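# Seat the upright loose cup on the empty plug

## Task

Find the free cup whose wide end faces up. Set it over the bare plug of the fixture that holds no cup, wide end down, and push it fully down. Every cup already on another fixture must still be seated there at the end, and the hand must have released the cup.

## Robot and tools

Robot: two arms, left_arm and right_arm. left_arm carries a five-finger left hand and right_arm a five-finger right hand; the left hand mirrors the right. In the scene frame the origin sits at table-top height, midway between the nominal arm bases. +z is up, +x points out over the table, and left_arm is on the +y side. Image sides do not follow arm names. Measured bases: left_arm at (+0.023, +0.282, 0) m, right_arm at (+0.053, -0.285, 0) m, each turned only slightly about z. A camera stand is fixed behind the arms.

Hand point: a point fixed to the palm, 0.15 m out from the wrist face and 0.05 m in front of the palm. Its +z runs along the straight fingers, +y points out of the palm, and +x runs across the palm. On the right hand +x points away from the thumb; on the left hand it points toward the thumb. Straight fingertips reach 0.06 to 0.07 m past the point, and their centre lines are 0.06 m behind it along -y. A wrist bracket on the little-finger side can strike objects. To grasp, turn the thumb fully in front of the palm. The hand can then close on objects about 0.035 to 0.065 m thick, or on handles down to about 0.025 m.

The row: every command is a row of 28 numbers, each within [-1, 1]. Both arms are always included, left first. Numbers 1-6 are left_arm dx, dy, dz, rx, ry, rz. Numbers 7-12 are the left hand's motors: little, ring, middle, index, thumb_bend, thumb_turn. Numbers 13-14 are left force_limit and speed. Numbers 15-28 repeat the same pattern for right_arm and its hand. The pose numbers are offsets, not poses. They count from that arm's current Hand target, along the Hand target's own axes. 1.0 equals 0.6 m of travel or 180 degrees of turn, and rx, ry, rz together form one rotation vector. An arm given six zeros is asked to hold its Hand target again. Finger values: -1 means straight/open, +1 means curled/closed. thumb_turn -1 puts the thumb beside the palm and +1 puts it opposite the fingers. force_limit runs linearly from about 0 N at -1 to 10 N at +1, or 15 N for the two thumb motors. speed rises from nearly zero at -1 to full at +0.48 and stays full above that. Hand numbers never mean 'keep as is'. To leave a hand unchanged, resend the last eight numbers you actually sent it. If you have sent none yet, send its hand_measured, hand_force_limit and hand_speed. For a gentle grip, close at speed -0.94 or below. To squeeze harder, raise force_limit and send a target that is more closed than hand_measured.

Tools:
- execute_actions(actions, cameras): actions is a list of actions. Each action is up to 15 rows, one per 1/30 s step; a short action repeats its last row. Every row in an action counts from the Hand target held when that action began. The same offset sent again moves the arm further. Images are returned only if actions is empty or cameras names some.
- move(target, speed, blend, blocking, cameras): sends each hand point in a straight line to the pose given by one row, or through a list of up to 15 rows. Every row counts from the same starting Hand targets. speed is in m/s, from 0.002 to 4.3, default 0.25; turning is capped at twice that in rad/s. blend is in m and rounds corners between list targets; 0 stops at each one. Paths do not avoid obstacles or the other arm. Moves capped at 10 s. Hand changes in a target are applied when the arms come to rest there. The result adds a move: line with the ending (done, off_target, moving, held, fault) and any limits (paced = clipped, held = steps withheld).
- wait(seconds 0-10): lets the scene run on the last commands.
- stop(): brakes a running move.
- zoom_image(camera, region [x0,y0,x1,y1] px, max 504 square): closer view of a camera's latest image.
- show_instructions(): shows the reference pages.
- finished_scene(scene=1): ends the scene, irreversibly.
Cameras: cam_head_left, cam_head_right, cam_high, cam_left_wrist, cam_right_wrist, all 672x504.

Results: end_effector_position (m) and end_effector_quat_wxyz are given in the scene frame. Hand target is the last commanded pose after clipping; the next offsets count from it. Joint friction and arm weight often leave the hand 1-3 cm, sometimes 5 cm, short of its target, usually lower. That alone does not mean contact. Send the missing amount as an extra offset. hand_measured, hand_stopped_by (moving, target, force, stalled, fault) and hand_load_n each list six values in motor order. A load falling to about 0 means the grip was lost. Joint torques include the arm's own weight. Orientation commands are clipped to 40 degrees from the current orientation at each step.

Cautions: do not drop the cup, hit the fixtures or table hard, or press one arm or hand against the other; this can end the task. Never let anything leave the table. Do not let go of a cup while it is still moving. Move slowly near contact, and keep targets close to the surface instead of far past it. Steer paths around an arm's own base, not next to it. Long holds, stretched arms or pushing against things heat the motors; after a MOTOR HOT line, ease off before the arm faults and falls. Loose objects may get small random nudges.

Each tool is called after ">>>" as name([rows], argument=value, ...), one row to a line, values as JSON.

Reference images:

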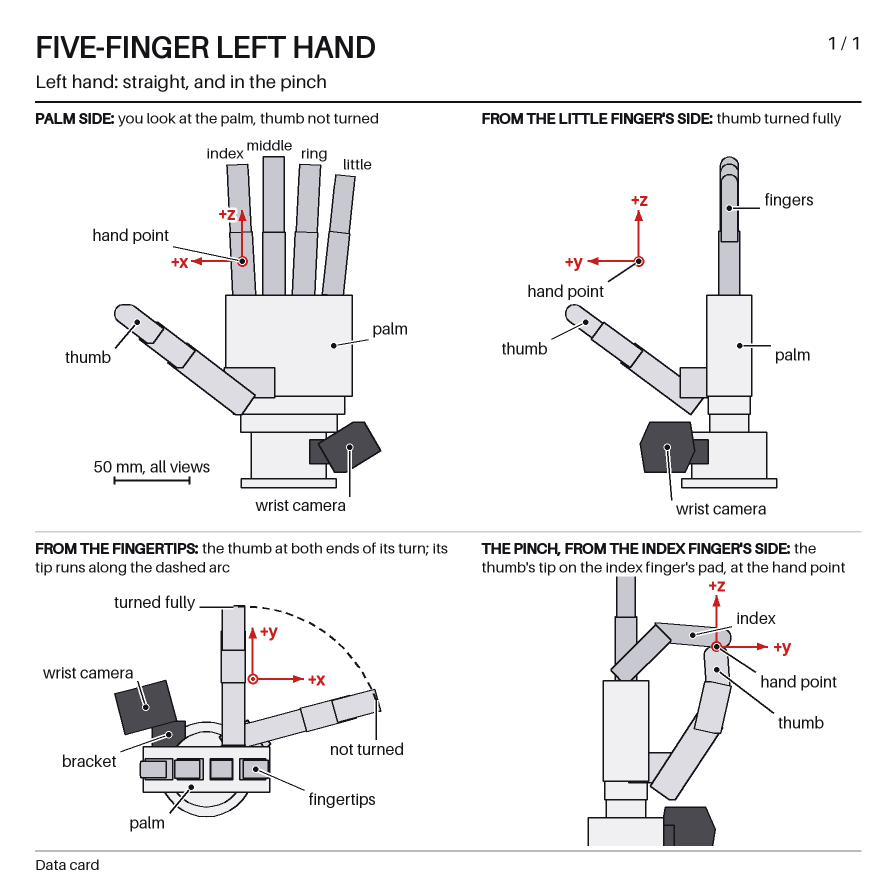

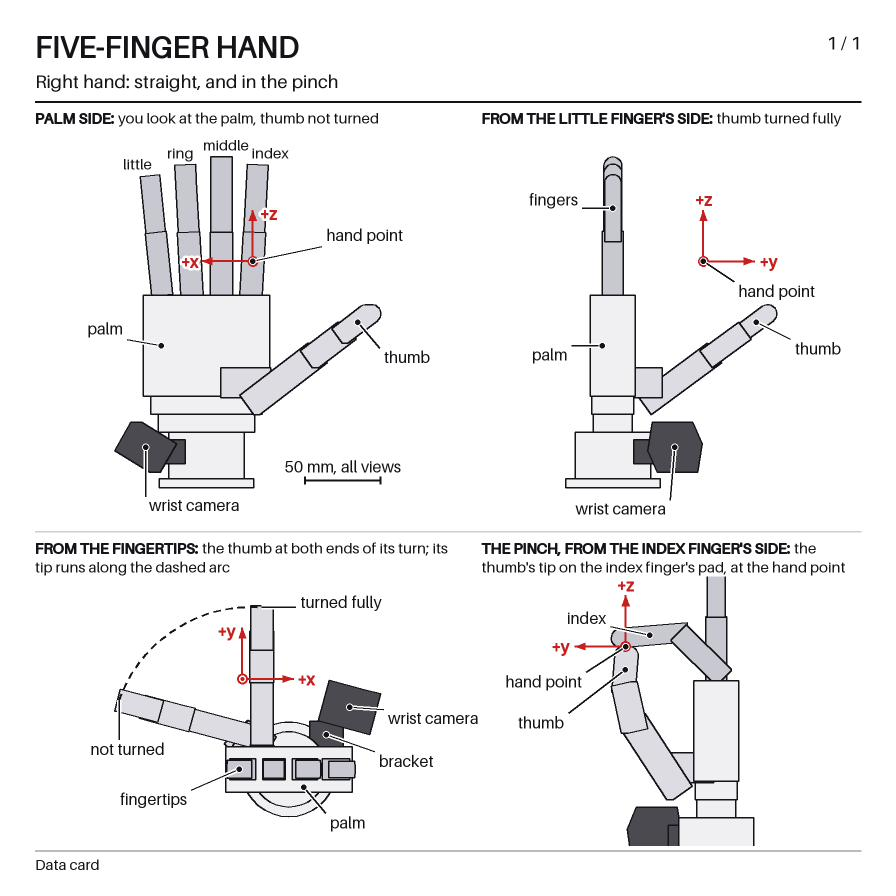

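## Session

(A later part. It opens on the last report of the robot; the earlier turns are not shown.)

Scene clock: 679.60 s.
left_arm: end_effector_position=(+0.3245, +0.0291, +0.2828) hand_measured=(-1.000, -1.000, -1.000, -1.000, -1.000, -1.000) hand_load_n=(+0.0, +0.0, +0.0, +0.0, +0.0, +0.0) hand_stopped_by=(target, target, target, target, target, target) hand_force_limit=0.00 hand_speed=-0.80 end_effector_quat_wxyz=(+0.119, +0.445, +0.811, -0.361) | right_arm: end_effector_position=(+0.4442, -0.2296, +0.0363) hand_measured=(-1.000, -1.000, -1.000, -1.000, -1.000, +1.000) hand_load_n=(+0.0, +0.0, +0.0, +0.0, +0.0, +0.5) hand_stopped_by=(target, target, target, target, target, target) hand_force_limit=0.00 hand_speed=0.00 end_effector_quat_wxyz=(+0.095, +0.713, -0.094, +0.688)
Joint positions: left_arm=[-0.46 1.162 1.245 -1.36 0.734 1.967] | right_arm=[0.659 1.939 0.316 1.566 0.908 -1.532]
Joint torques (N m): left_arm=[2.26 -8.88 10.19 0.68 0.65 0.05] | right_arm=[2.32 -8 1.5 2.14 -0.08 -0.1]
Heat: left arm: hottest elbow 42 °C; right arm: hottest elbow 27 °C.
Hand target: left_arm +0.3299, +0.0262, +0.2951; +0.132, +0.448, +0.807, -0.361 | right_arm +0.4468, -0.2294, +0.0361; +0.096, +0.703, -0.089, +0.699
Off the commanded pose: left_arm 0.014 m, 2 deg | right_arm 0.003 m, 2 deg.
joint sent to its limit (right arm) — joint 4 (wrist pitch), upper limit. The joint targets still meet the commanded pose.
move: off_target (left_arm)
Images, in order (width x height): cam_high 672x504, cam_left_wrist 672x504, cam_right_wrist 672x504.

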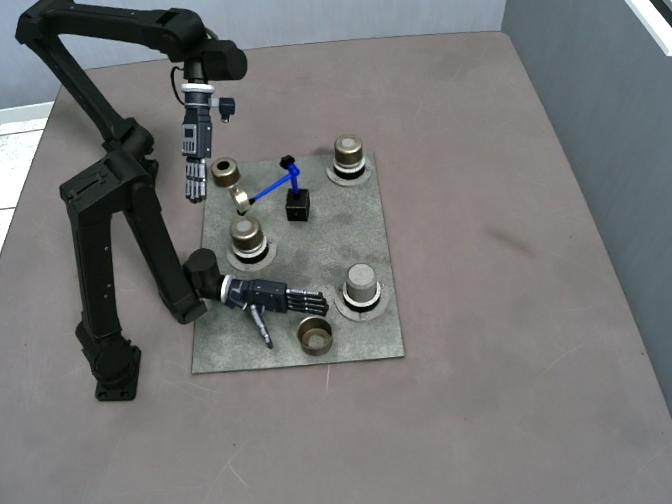

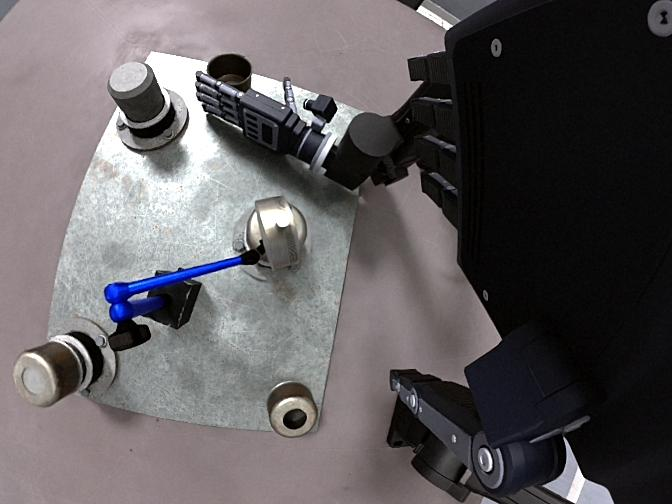

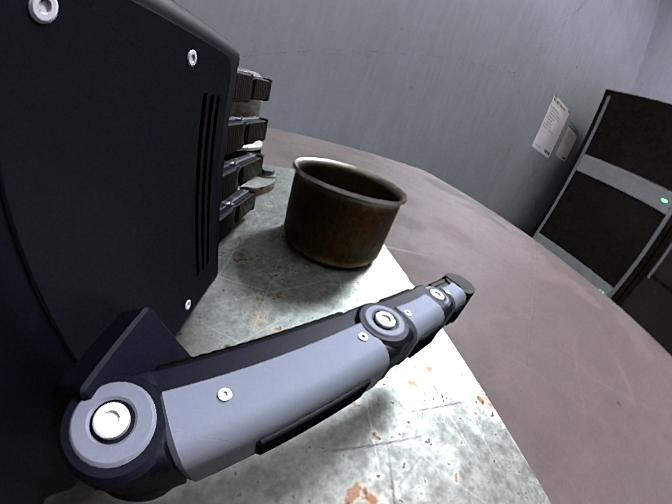

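>>> move(target=[0,0,0,0,0,0,-1,-1,-1,-1,-1,-1,0,-0.8,-0.003,0.0005,0.0917,0,0,0,-1,-1,-1,-1,-1,1,0,0], speed=0.06, cameras=["cam_right_wrist","cam_high","cam_left_wrist"])

>>> zoom_image(camera="cam_high", region=[200, 240, 420, 380])

>>> zoom_image(camera="cam_right_wrist", region=[200, 100, 480, 320])

>>> zoom_image(camera="cam_left_wrist", region=[80, 30, 360, 200])

Scene clock: 731.23 s.
left_arm: end_effector_position=(+0.3245, +0.0291, +0.2828) hand_measured=(-1.000, -1.000, -1.000, -1.000, -1.000, -1.000) hand_load_n=(+0.0, +0.0, +0.0, +0.0, +0.0, +0.0) hand_stopped_by=(target, target, target, target, target, target) hand_force_limit=0.00 hand_speed=-0.80 end_effector_quat_wxyz=(+0.119, +0.445, +0.811, -0.361) | right_arm: end_effector_position=(+0.4966, -0.2435, +0.0367) hand_measured=(-1.000, -1.000, -1.000, -1.000, -1.000, +1.000) hand_load_n=(+0.0, +0.0, +0.0, +0.0, +0.0, +0.0) hand_stopped_by=(target, target, target, target, target, target) hand_force_limit=0.00 hand_speed=0.00 end_effector_quat_wxyz=(+0.089, +0.701, -0.095, +0.701)
Joint positions: left_arm=[-0.46 1.162 1.245 -1.36 0.734 1.967] | right_arm=[0.522 1.981 0.412 1.566 0.765 -1.561]
Joint torques (N m): left_arm=[2.2 -9.29 10.13 0.59 0.62 0.05] | right_arm=[1.67 -9.17 2.3 1.57 -0.1 -0.11]
Heat: left arm: hottest elbow 42 °C; right arm: hottest elbow 27 °C.
Hand target: left_arm +0.3299, +0.0262, +0.2951; +0.132, +0.448, +0.807, -0.361 | right_arm +0.4998, -0.2442, +0.0342; +0.096, +0.702, -0.089, +0.699
Off the commanded pose: left_arm 0.014 m, 2 deg | right_arm 0.004 m, 1 deg.
move: off_target (left_arm)
Images, in order (width x height): cam_high 672x504, cam_left_wrist 672x504, cam_right_wrist 672x504.

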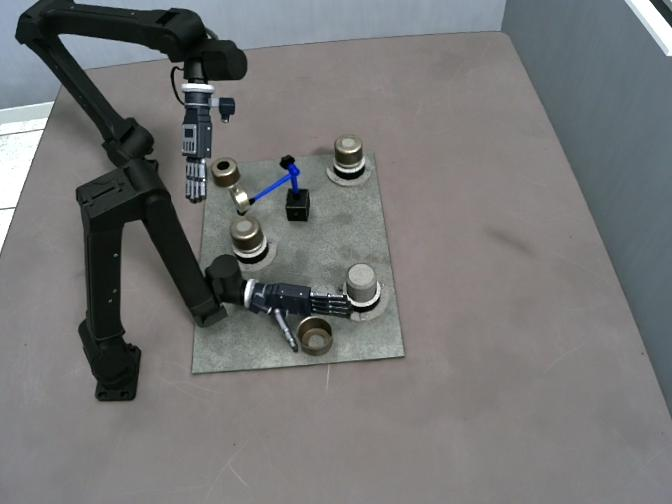

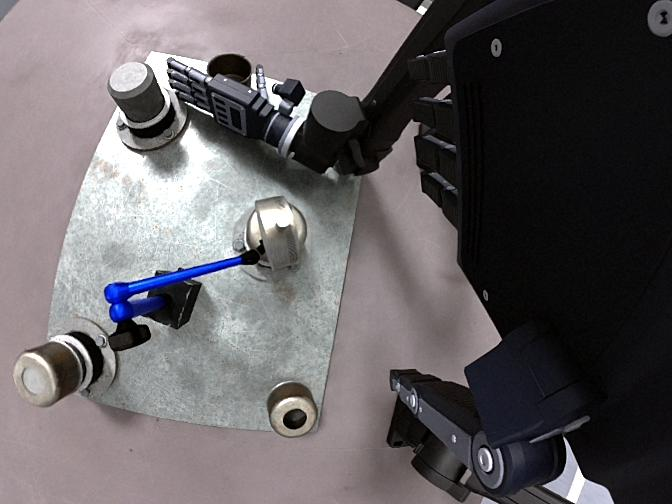

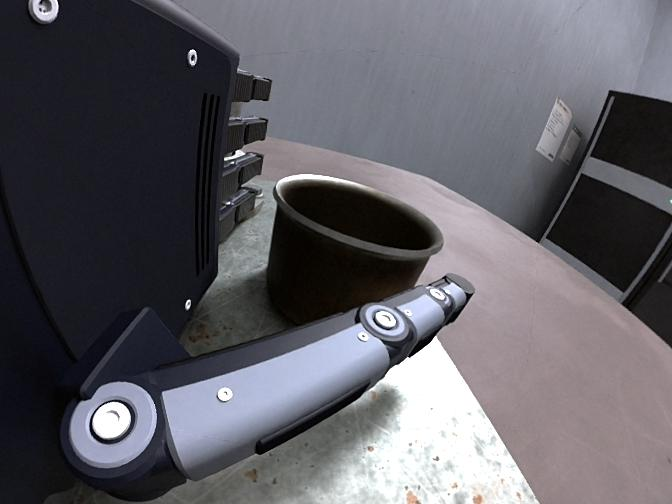

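Scaled by 2.291.

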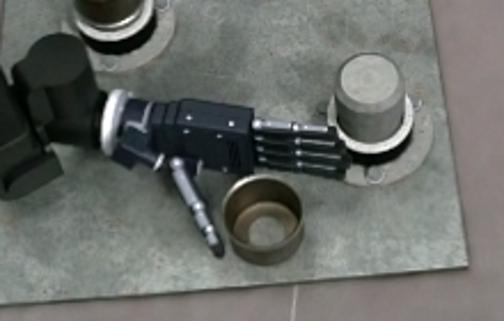

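Scaled by 1.800 from the camera's 672x504 image, which has a finer 960x720 frame.

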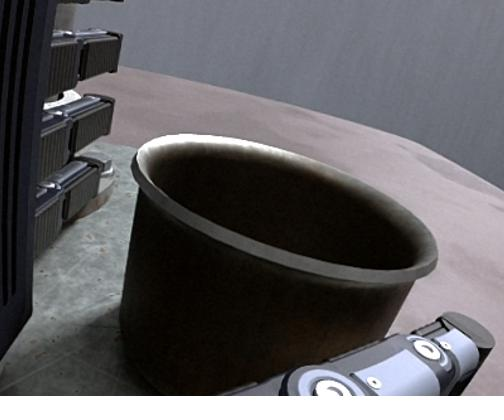

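Scaled by 1.800 from the camera's 672x504 image, which has a finer 960x720 frame.

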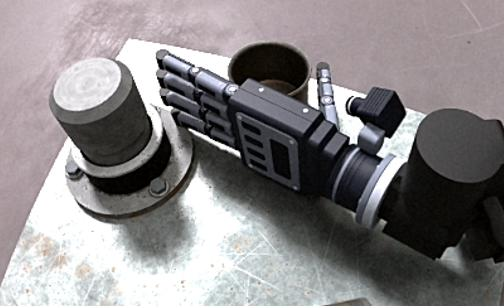

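>>> move(target=[0,0,0,0,0,0,-1,-1,-1,-1,-1,-1,0,-0.8,-0.0133,0,0,0,0,0,-1,-1,-1,-1,-1,1,0,0], speed=0.03, cameras=["cam_right_wrist"])

Scene clock: 777.37 s.
left_arm: end_effector_position=(+0.3245, +0.0291, +0.2828) hand_measured=(-1.000, -1.000, -1.000, -1.000, -1.000, -1.000) hand_load_n=(+0.0, +0.0, +0.0, +0.0, +0.0, +0.0) hand_stopped_by=(target, target, target, target, target, target) hand_force_limit=0.00 hand_speed=-0.80 end_effector_quat_wxyz=(+0.119, +0.445, +0.811, -0.361) | right_arm: end_effector_position=(+0.4979, -0.2428, +0.0342) hand_measured=(-1.000, -1.000, -1.000, -1.000, -1.000, +1.000) hand_load_n=(+0.0, +0.0, +0.5, -0.5, +0.0, +0.5) hand_stopped_by=(target, target, target, target, target, target) hand_force_limit=0.00 hand_speed=0.00 end_effector_quat_wxyz=(+0.088, +0.700, -0.096, +0.702)
Joint positions: left_arm=[-0.46 1.162 1.245 -1.36 0.734 1.967] | right_arm=[0.522 1.997 0.419 1.581 0.765 -1.562]
Joint torques (N m): left_arm=[2.14 -9.17 10.22 0.64 0.64 0.04] | right_arm=[2.32 -8.18 2.15 1.58 -0.06 -0.08]
Heat: left arm: hottest elbow 42 °C; right arm: hottest elbow 27 °C.
Hand target: left_arm +0.3299, +0.0262, +0.2951; +0.132, +0.448, +0.807, -0.361 | right_arm +0.4998, -0.2442, +0.0261; +0.096, +0.703, -0.089, +0.699
Off the commanded pose: left_arm 0.014 m, 2 deg | right_arm 0.008 m, 1 deg.
joint sent to its limit (right arm) — joint 4 (wrist pitch), upper limit. The joint targets still meet the commanded pose.
move: off_target (left_arm)
Images, in order (width x height): cam_right_wrist 672x504.

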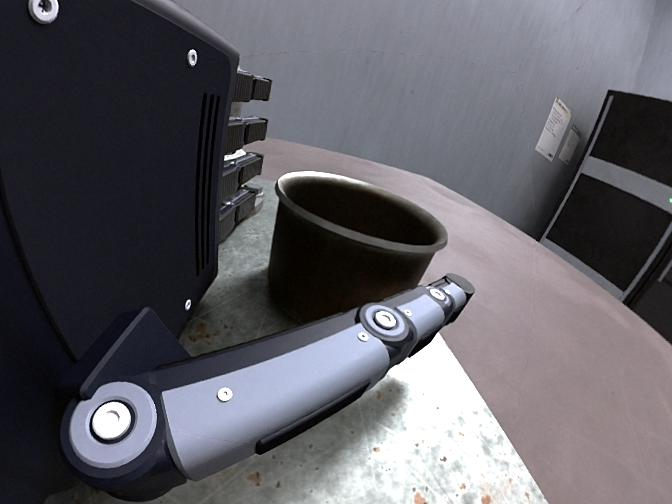

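>>> move(target=[0,0,0,0,0,0,-1,-1,-1,-1,-1,-1,0,-0.8,0.01,0,0,0,0,0,-1,-1,-0.2,-0.2,-0.2,1,0,-0.9], speed=0.03, cameras=["cam_right_wrist","cam_high","cam_left_wrist"])

>>> zoom_image(camera="cam_high", region=[200, 240, 420, 380])

>>> zoom_image(camera="cam_right_wrist", region=[200, 100, 480, 320])

>>> zoom_image(camera="cam_left_wrist", region=[80, 30, 360, 200])

Scene clock: 799.07 s.
left_arm: end_effector_position=(+0.3245, +0.0291, +0.2828) hand_measured=(-1.000, -1.000, -1.000, -1.000, -1.000, -1.000) hand_load_n=(+0.0, +0.0, +0.0, +0.0, +0.0, +0.0) hand_stopped_by=(target, target, target, target, target, target) hand_force_limit=0.00 hand_speed=-0.80 end_effector_quat_wxyz=(+0.119, +0.445, +0.811, -0.361) | right_arm: end_effector_position=(+0.4986, -0.2424, +0.0345) hand_measured=(-1.000, -1.000, -0.370, -0.378, -0.688, +1.000) hand_load_n=(+0.0, +0.0, +4.5, +3.5, +10.0, +0.5) hand_stopped_by=(target, target, force, force, force, target) hand_force_limit=0.00 hand_speed=-0.90 end_effector_quat_wxyz=(+0.088, +0.700, -0.095, +0.703)
Joint positions: left_arm=[-0.46 1.162 1.245 -1.36 0.734 1.967] | right_arm=[0.522 1.997 0.42 1.581 0.764 -1.564]
Joint torques (N m): left_arm=[2.67 -8.59 10.3 0.58 0.62 0.03] | right_arm=[2.2 -9.76 1.74 1.25 -0.04 -0.11]
Heat: left arm: hottest elbow 43 °C; right arm: hottest elbow 27 °C.
Hand target: left_arm +0.3299, +0.0262, +0.2951; +0.132, +0.448, +0.807, -0.361 | right_arm +0.4999, -0.2442, +0.0322; +0.096, +0.702, -0.089, +0.699
Off the commanded pose: left_arm 0.014 m, 2 deg | right_arm 0.003 m, 1 deg.
move: off_target (left_arm)
Images, in order (width x height): cam_high 672x504, cam_left_wrist 672x504, cam_right_wrist 672x504.

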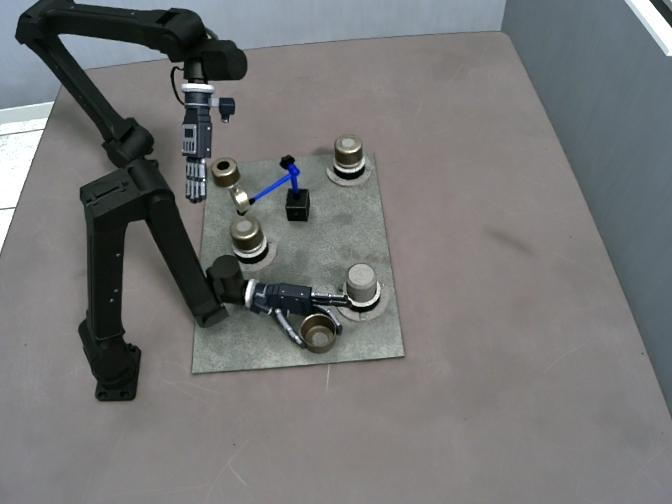

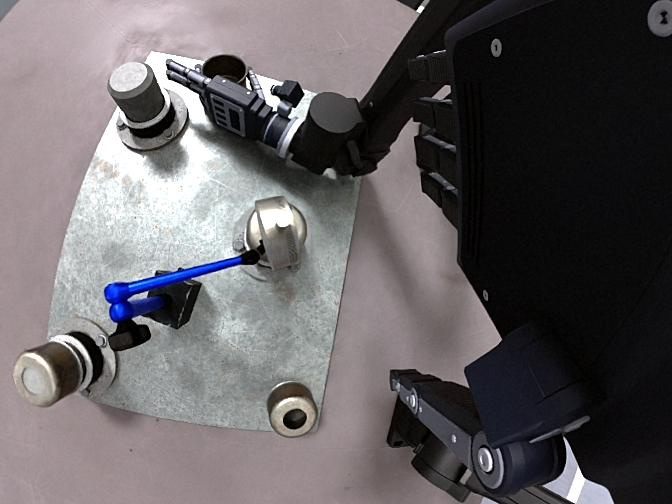

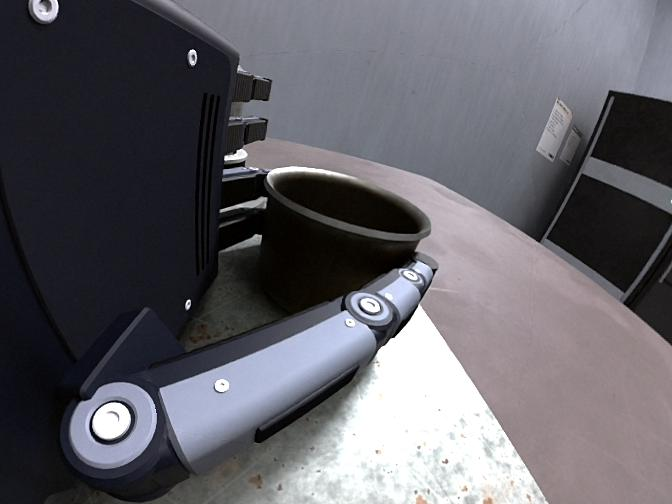

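Scaled by 2.291.

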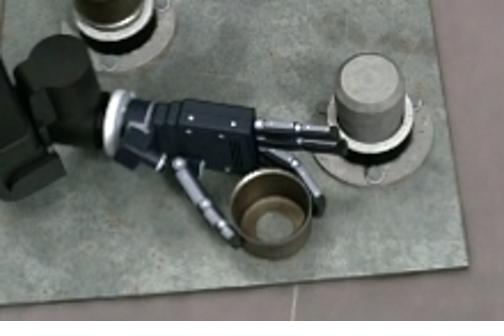

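Scaled by 1.800 from the camera's 672x504 image, which has a finer 960x720 frame.

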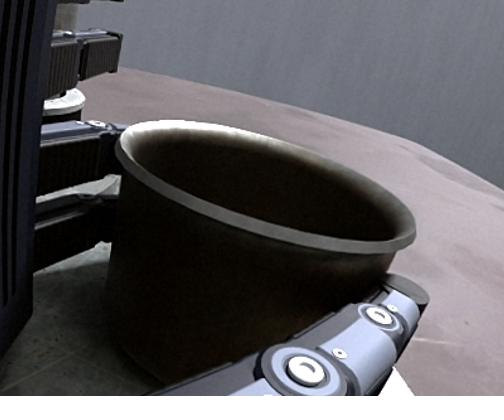

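Scaled by 1.800 from the camera's 672x504 image, which has a finer 960x720 frame.

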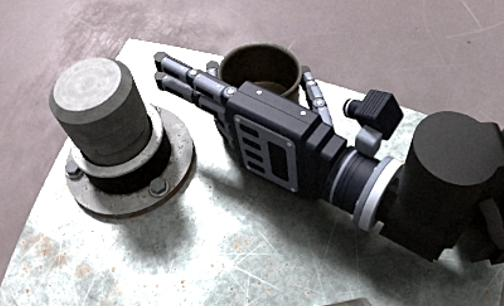

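>>> move(target=[0,0,0,0,0,0,-1,-1,-1,-1,-1,-1,0,-0.8,0.07,0,0,0,0,0,-1,-1,-0.2,-0.2,-0.2,1,0,-0.9], speed=0.06, cameras=["cam_right_wrist","cam_high","cam_left_wrist"])

>>> zoom_image(camera="cam_high", region=[200, 240, 420, 380])

>>> zoom_image(camera="cam_right_wrist", region=[200, 100, 480, 320])

Scene clock: 807.37 s.
left_arm: end_effector_position=(+0.3245, +0.0291, +0.2828) hand_measured=(-1.000, -1.000, -1.000, -1.000, -1.000, -1.000) hand_load_n=(+0.0, +0.0, +0.0, +0.0, +0.0, +0.0) hand_stopped_by=(target, target, target, target, target, target) hand_force_limit=0.00 hand_speed=-0.80 end_effector_quat_wxyz=(+0.119, +0.445, +0.811, -0.361) | right_arm: end_effector_position=(+0.4980, -0.2428, +0.0626) hand_measured=(-1.000, -1.000, -0.370, -0.378, -0.688, +1.000) hand_load_n=(+0.0, +0.0, +4.0, +4.0, +9.5, +1.5) hand_stopped_by=(target, target, force, force, force, target) hand_force_limit=0.00 hand_speed=-0.90 end_effector_quat_wxyz=(+0.097, +0.710, -0.087, +0.692)
Joint positions: left_arm=[-0.46 1.162 1.245 -1.36 0.734 1.967] | right_arm=[0.522 1.836 0.401 1.402 0.764 -1.565]
Joint torques (N m): left_arm=[2.49 -9 10.22 0.7 0.65 0.08] | right_arm=[2.26 -11.87 2.59 1.61 0.03 -0.11]
Heat: left arm: hottest elbow 43 °C; right arm: hottest elbow 27 °C.
Hand target: left_arm +0.3299, +0.0262, +0.2951; +0.132, +0.448, +0.807, -0.361 | right_arm +0.5001, -0.2438, +0.0742; +0.096, +0.702, -0.089, +0.699
Off the commanded pose: left_arm 0.014 m, 2 deg | right_arm 0.012 m, 1 deg.
move: off_target (left_arm, right_arm)
Images, in order (width x height): cam_high 672x504, cam_left_wrist 672x504, cam_right_wrist 672x504.

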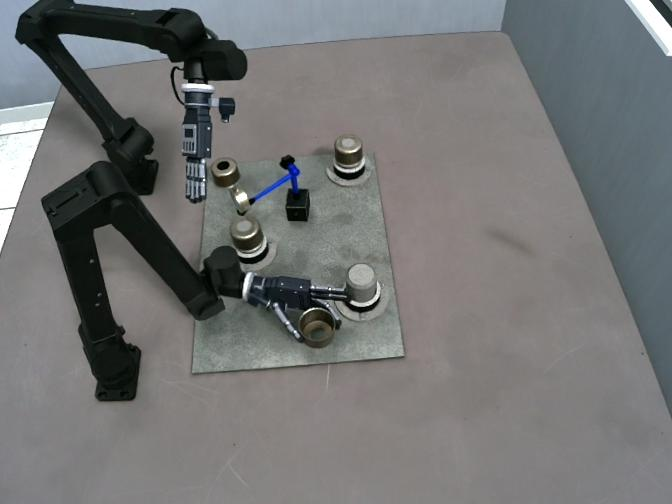

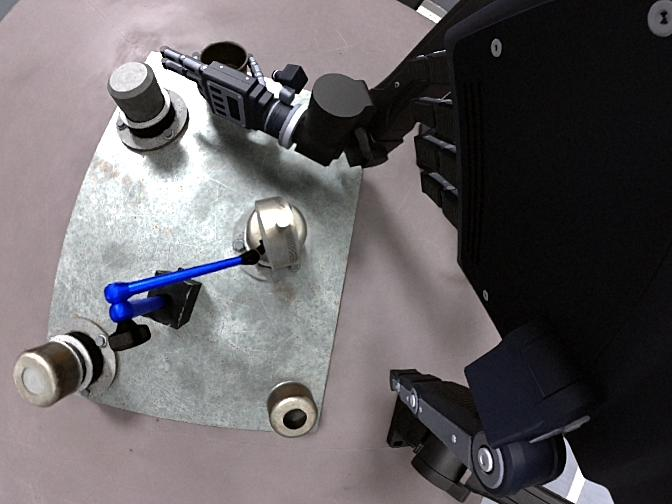

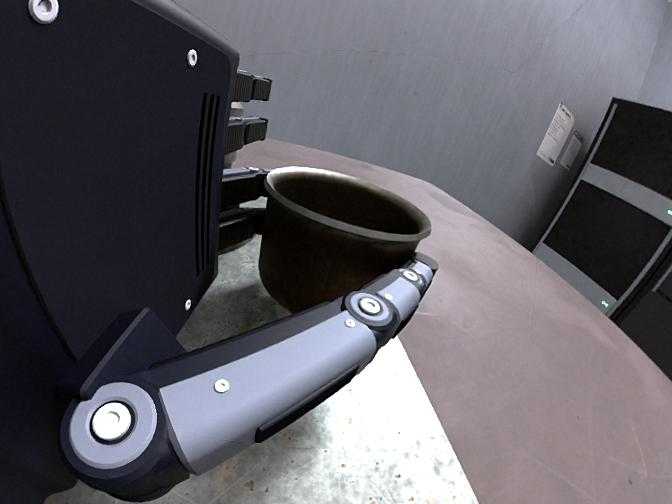

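Scaled by 2.291.

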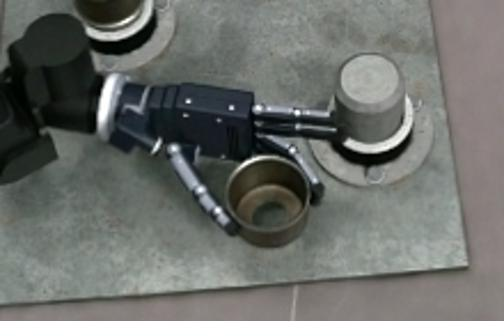

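Scaled by 1.800 from the camera's 672x504 image, which has a finer 960x720 frame.

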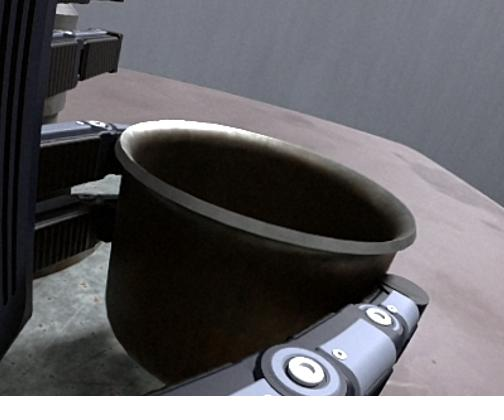

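>>> move([
  [0,0,0,0,0,0,-1,-1,-1,-1,-1,-1,0,-0.8,0.143,0.0018,-0.1042,0,0,0,-1,-1,-0.2,-0.2,-0.2,1,0,-0.9],
  [0,0,0,0,0,0,-1,-1,-1,-1,-1,-1,0,-0.8,0.243,-0.0057,-0.124,0,0,0.5,-1,-1,-0.2,-0.2,-0.2,1,0,-0.9],
  [0,0,0,0,0,0,-1,-1,-1,-1,-1,-1,0,-0.8,0.2438,-0.0787,-0.1092,0,-0.131,0.9914,-1,-1,-0.2,-0.2,-0.2,1,0,-0.9],
], speed=0.25, blend=0.03, cameras=["all"])

Scene clock: 868.03 s.
left_arm: end_effector_position=(+0.3245, +0.0291, +0.2828) hand_measured=(-1.000, -1.000, -1.000, -1.000, -1.000, -1.000) hand_load_n=(+0.0, +0.0, +0.0, +0.0, +0.0, +0.0) hand_stopped_by=(target, target, target, target, target, target) hand_force_limit=0.00 hand_speed=-0.80 end_effector_quat_wxyz=(+0.119, +0.445, +0.811, -0.361) | right_arm: end_effector_position=(+0.4474, -0.1820, +0.2019) hand_measured=(-1.000, -1.000, -0.370, -0.378, -0.688, +1.000) hand_load_n=(+0.0, +0.0, +4.5, +3.0, +9.5, -0.5) hand_stopped_by=(target, target, force, force, force, target) hand_force_limit=0.00 hand_speed=-0.90 end_effector_quat_wxyz=(+0.687, -0.017, +0.726, -0.019)
Joint positions: left_arm=[-0.46 1.162 1.245 -1.36 0.734 1.967] | right_arm=[0.229 1.076 0.143 0.877 0.215 1.532]
Joint torques (N m): left_arm=[2.32 -8.7 10.22 0.59 0.64 0.07] | right_arm=[3.08 -2.37 7.49 3.3 0.14 0.41]
Heat: left arm: hottest elbow 43 °C; right arm: hottest elbow 28 °C.
Hand target: left_arm +0.3299, +0.0262, +0.2951; +0.132, +0.448, +0.807, -0.361 | right_arm +0.4500, -0.1798, +0.2202; +0.705, -0.003, +0.709, -0.003
Off the commanded pose: left_arm 0.014 m, 2 deg | right_arm 0.019 m, 4 deg.
move: off_target (left_arm, right_arm)

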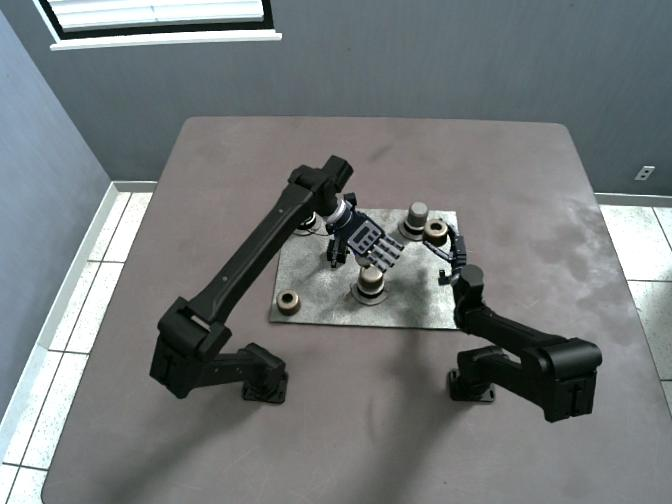

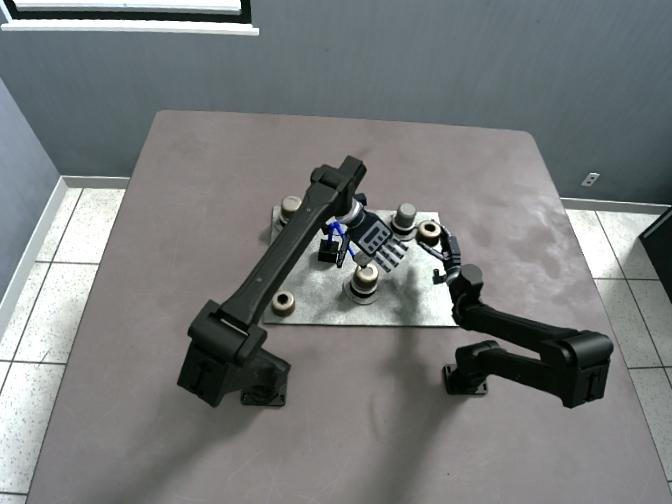

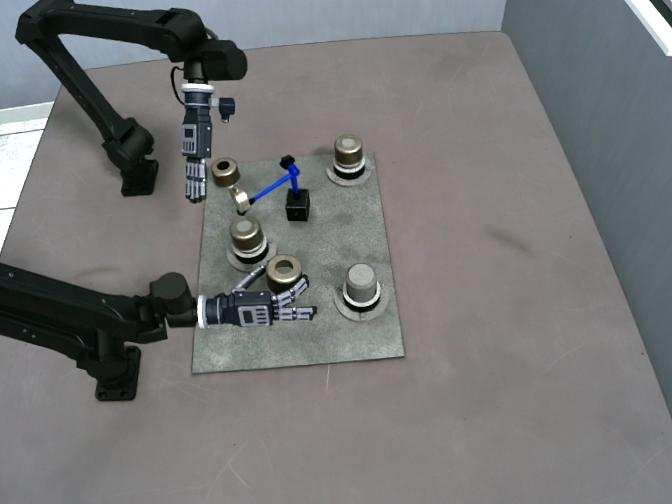

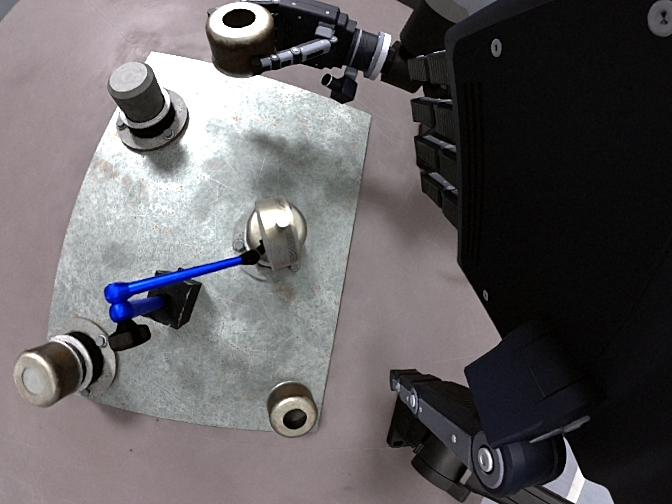

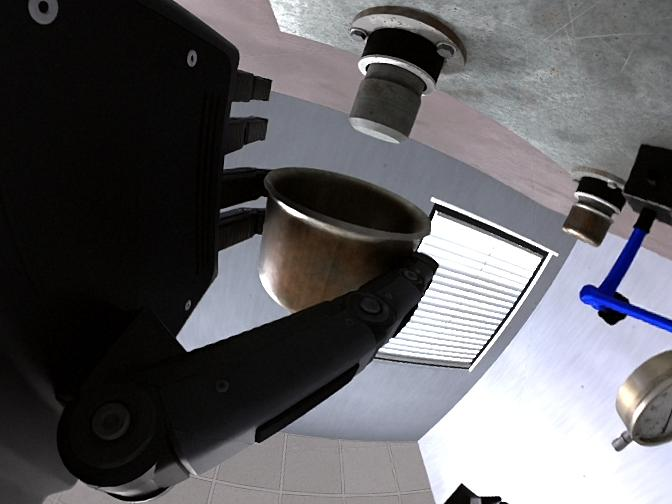

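>>> zoom_image(camera="cam_right_wrist", region=[240, 0, 500, 320])

>>> zoom_image(camera="cam_high", region=[220, 230, 420, 370])

>>> zoom_image(camera="cam_left_wrist", region=[80, 0, 400, 180])

Scaled by 1.575 from the camera's 672x504 image, which has a finer 960x720 frame.

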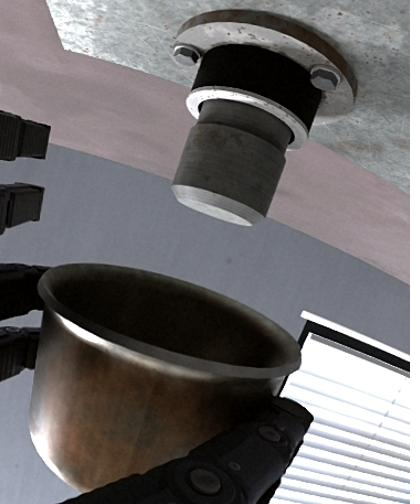

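Scaled by 2.520.

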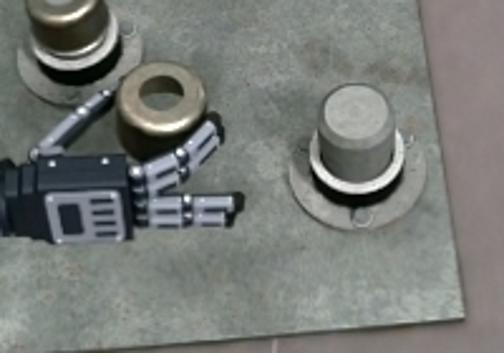

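Scaled by 1.575 from the camera's 672x504 image, which has a finer 960x720 frame.

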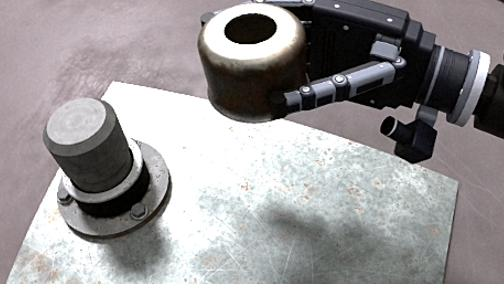

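>>> zoom_image(camera="cam_head_left", region=[360, 180, 500, 285])

>>> zoom_image(camera="cam_head_right", region=[350, 180, 490, 285])

Scaled by 3.600.

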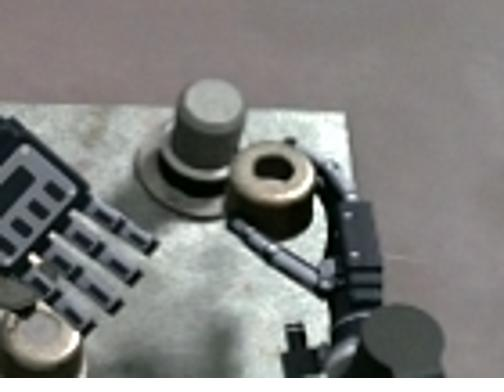

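Scaled by 3.600.

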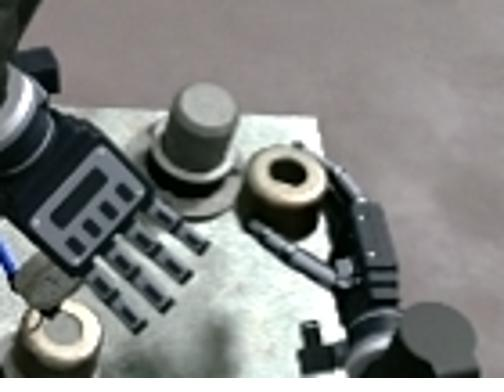

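>>> move(target=[0,0,0,0,0,0,-1,-1,-1,-1,-1,-1,0,-0.8,-0.0083,0.0533,0.201,0,-0.0172,0.0194,-1,-1,-0.2,-0.2,-0.2,1,0,-0.9], speed=0.12, cameras=["all"])

>>> zoom_image(camera="cam_right_wrist", region=[240, 0, 500, 320])

>>> zoom_image(camera="cam_high", region=[250, 210, 450, 350])

>>> zoom_image(camera="cam_left_wrist", region=[50, 0, 350, 180])

>>> zoom_image(camera="cam_head_left", region=[360, 150, 500, 255])

>>> zoom_image(camera="cam_head_right", region=[350, 150, 490, 255])

Scene clock: 966.57 s.
left_arm: end_effector_position=(+0.3245, +0.0291, +0.2828) hand_measured=(-1.000, -1.000, -1.000, -1.000, -1.000, -1.000) hand_load_n=(+0.0, +0.0, -0.5, +0.0, +0.0, +0.0) hand_stopped_by=(target, target, target, target, target, target) hand_force_limit=0.00 hand_speed=-0.80 end_effector_quat_wxyz=(+0.119, +0.445, +0.811, -0.361) | right_arm: end_effector_position=(+0.5582, -0.1533, +0.1903) hand_measured=(-1.000, -1.000, -0.370, -0.378, -0.688, +1.000) hand_load_n=(+0.0, +0.0, +5.0, +3.0, +10.0, -1.0) hand_stopped_by=(target, target, force, force, force, target) hand_force_limit=0.00 hand_speed=-0.90 end_effector_quat_wxyz=(+0.695, +0.002, +0.719, -0.001)
Joint positions: left_arm=[-0.46 1.162 1.245 -1.36 0.734 1.967] | right_arm=[0.249 1.532 0.42 1.076 0.235 1.58]
Joint torques (N m): left_arm=[2.08 -9 10.15 0.69 0.65 0.05] | right_arm=[3.19 -8.76 8.69 3.36 0.14 0.34]
Heat: left arm: hottest elbow 43 °C; right arm: hottest elbow 29 °C.
Hand target: left_arm +0.3299, +0.0262, +0.2951; +0.132, +0.448, +0.807, -0.361 | right_arm +0.5705, -0.1479, +0.2242; +0.724, +0.019, +0.689, +0.018
Off the commanded pose: left_arm 0.014 m, 2 deg | right_arm 0.037 m, 6 deg.
move: off_target (left_arm, right_arm)

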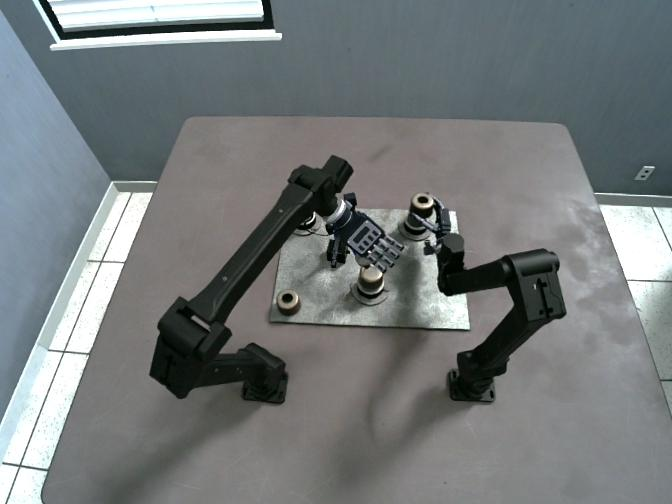

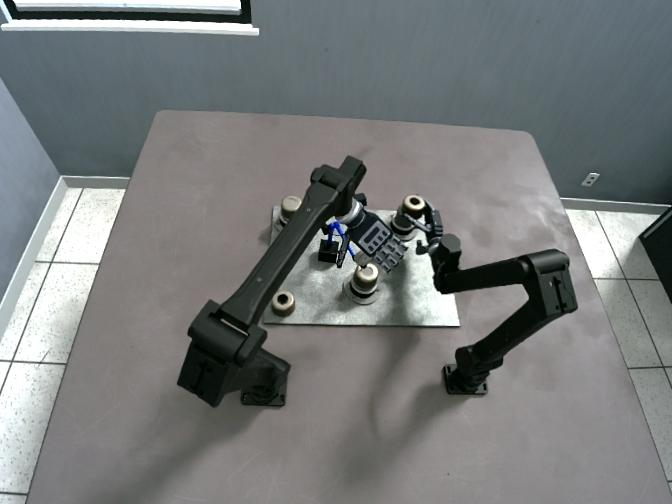

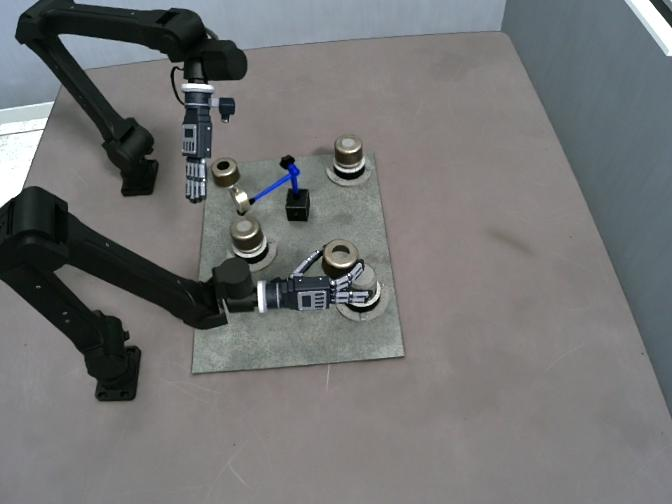

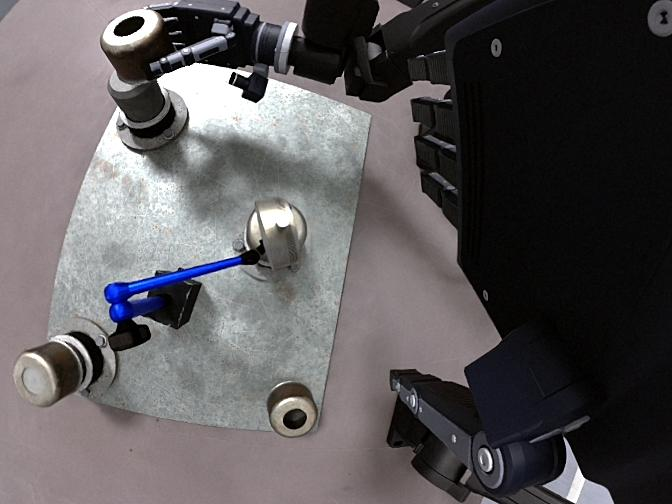

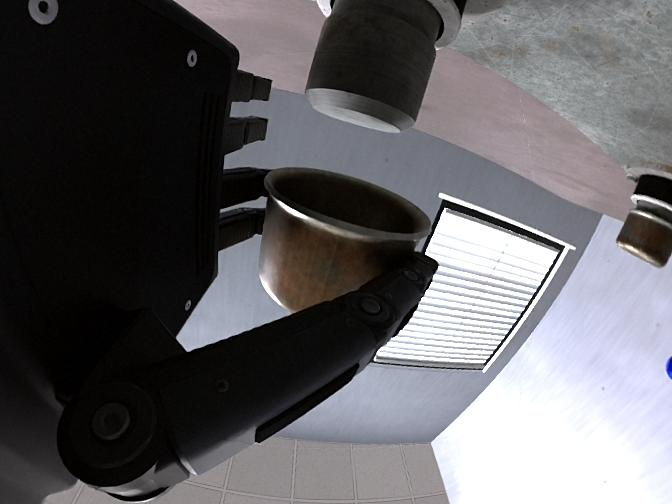

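Scaled by 1.575 from the camera's 672x504 image, which has a finer 960x720 frame.

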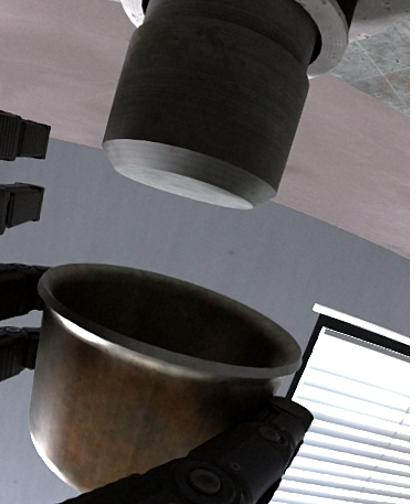

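Scaled by 2.520.

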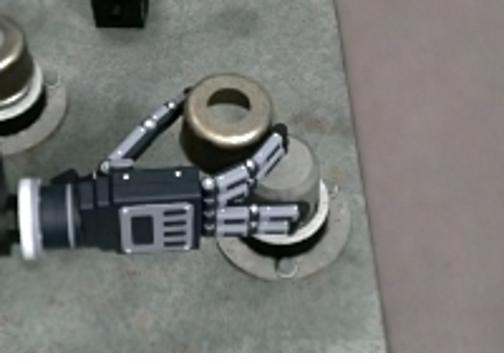

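Scaled by 1.680 from the camera's 672x504 image, which has a finer 960x720 frame.

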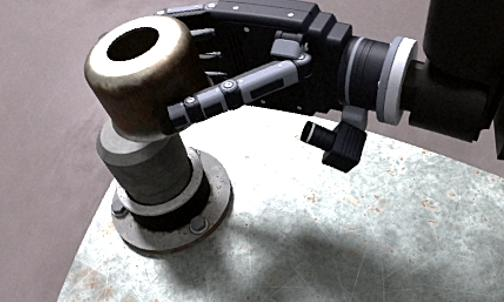

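Scaled by 3.600.

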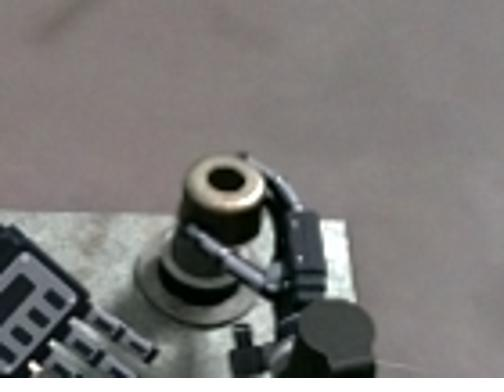

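Scaled by 3.600.

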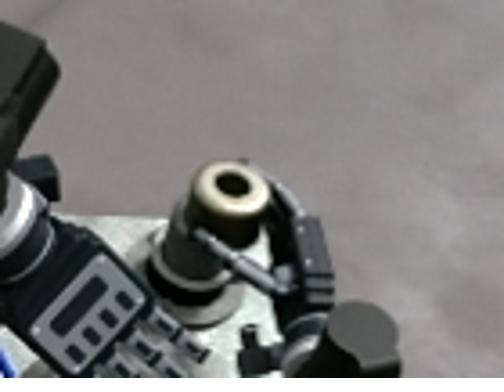

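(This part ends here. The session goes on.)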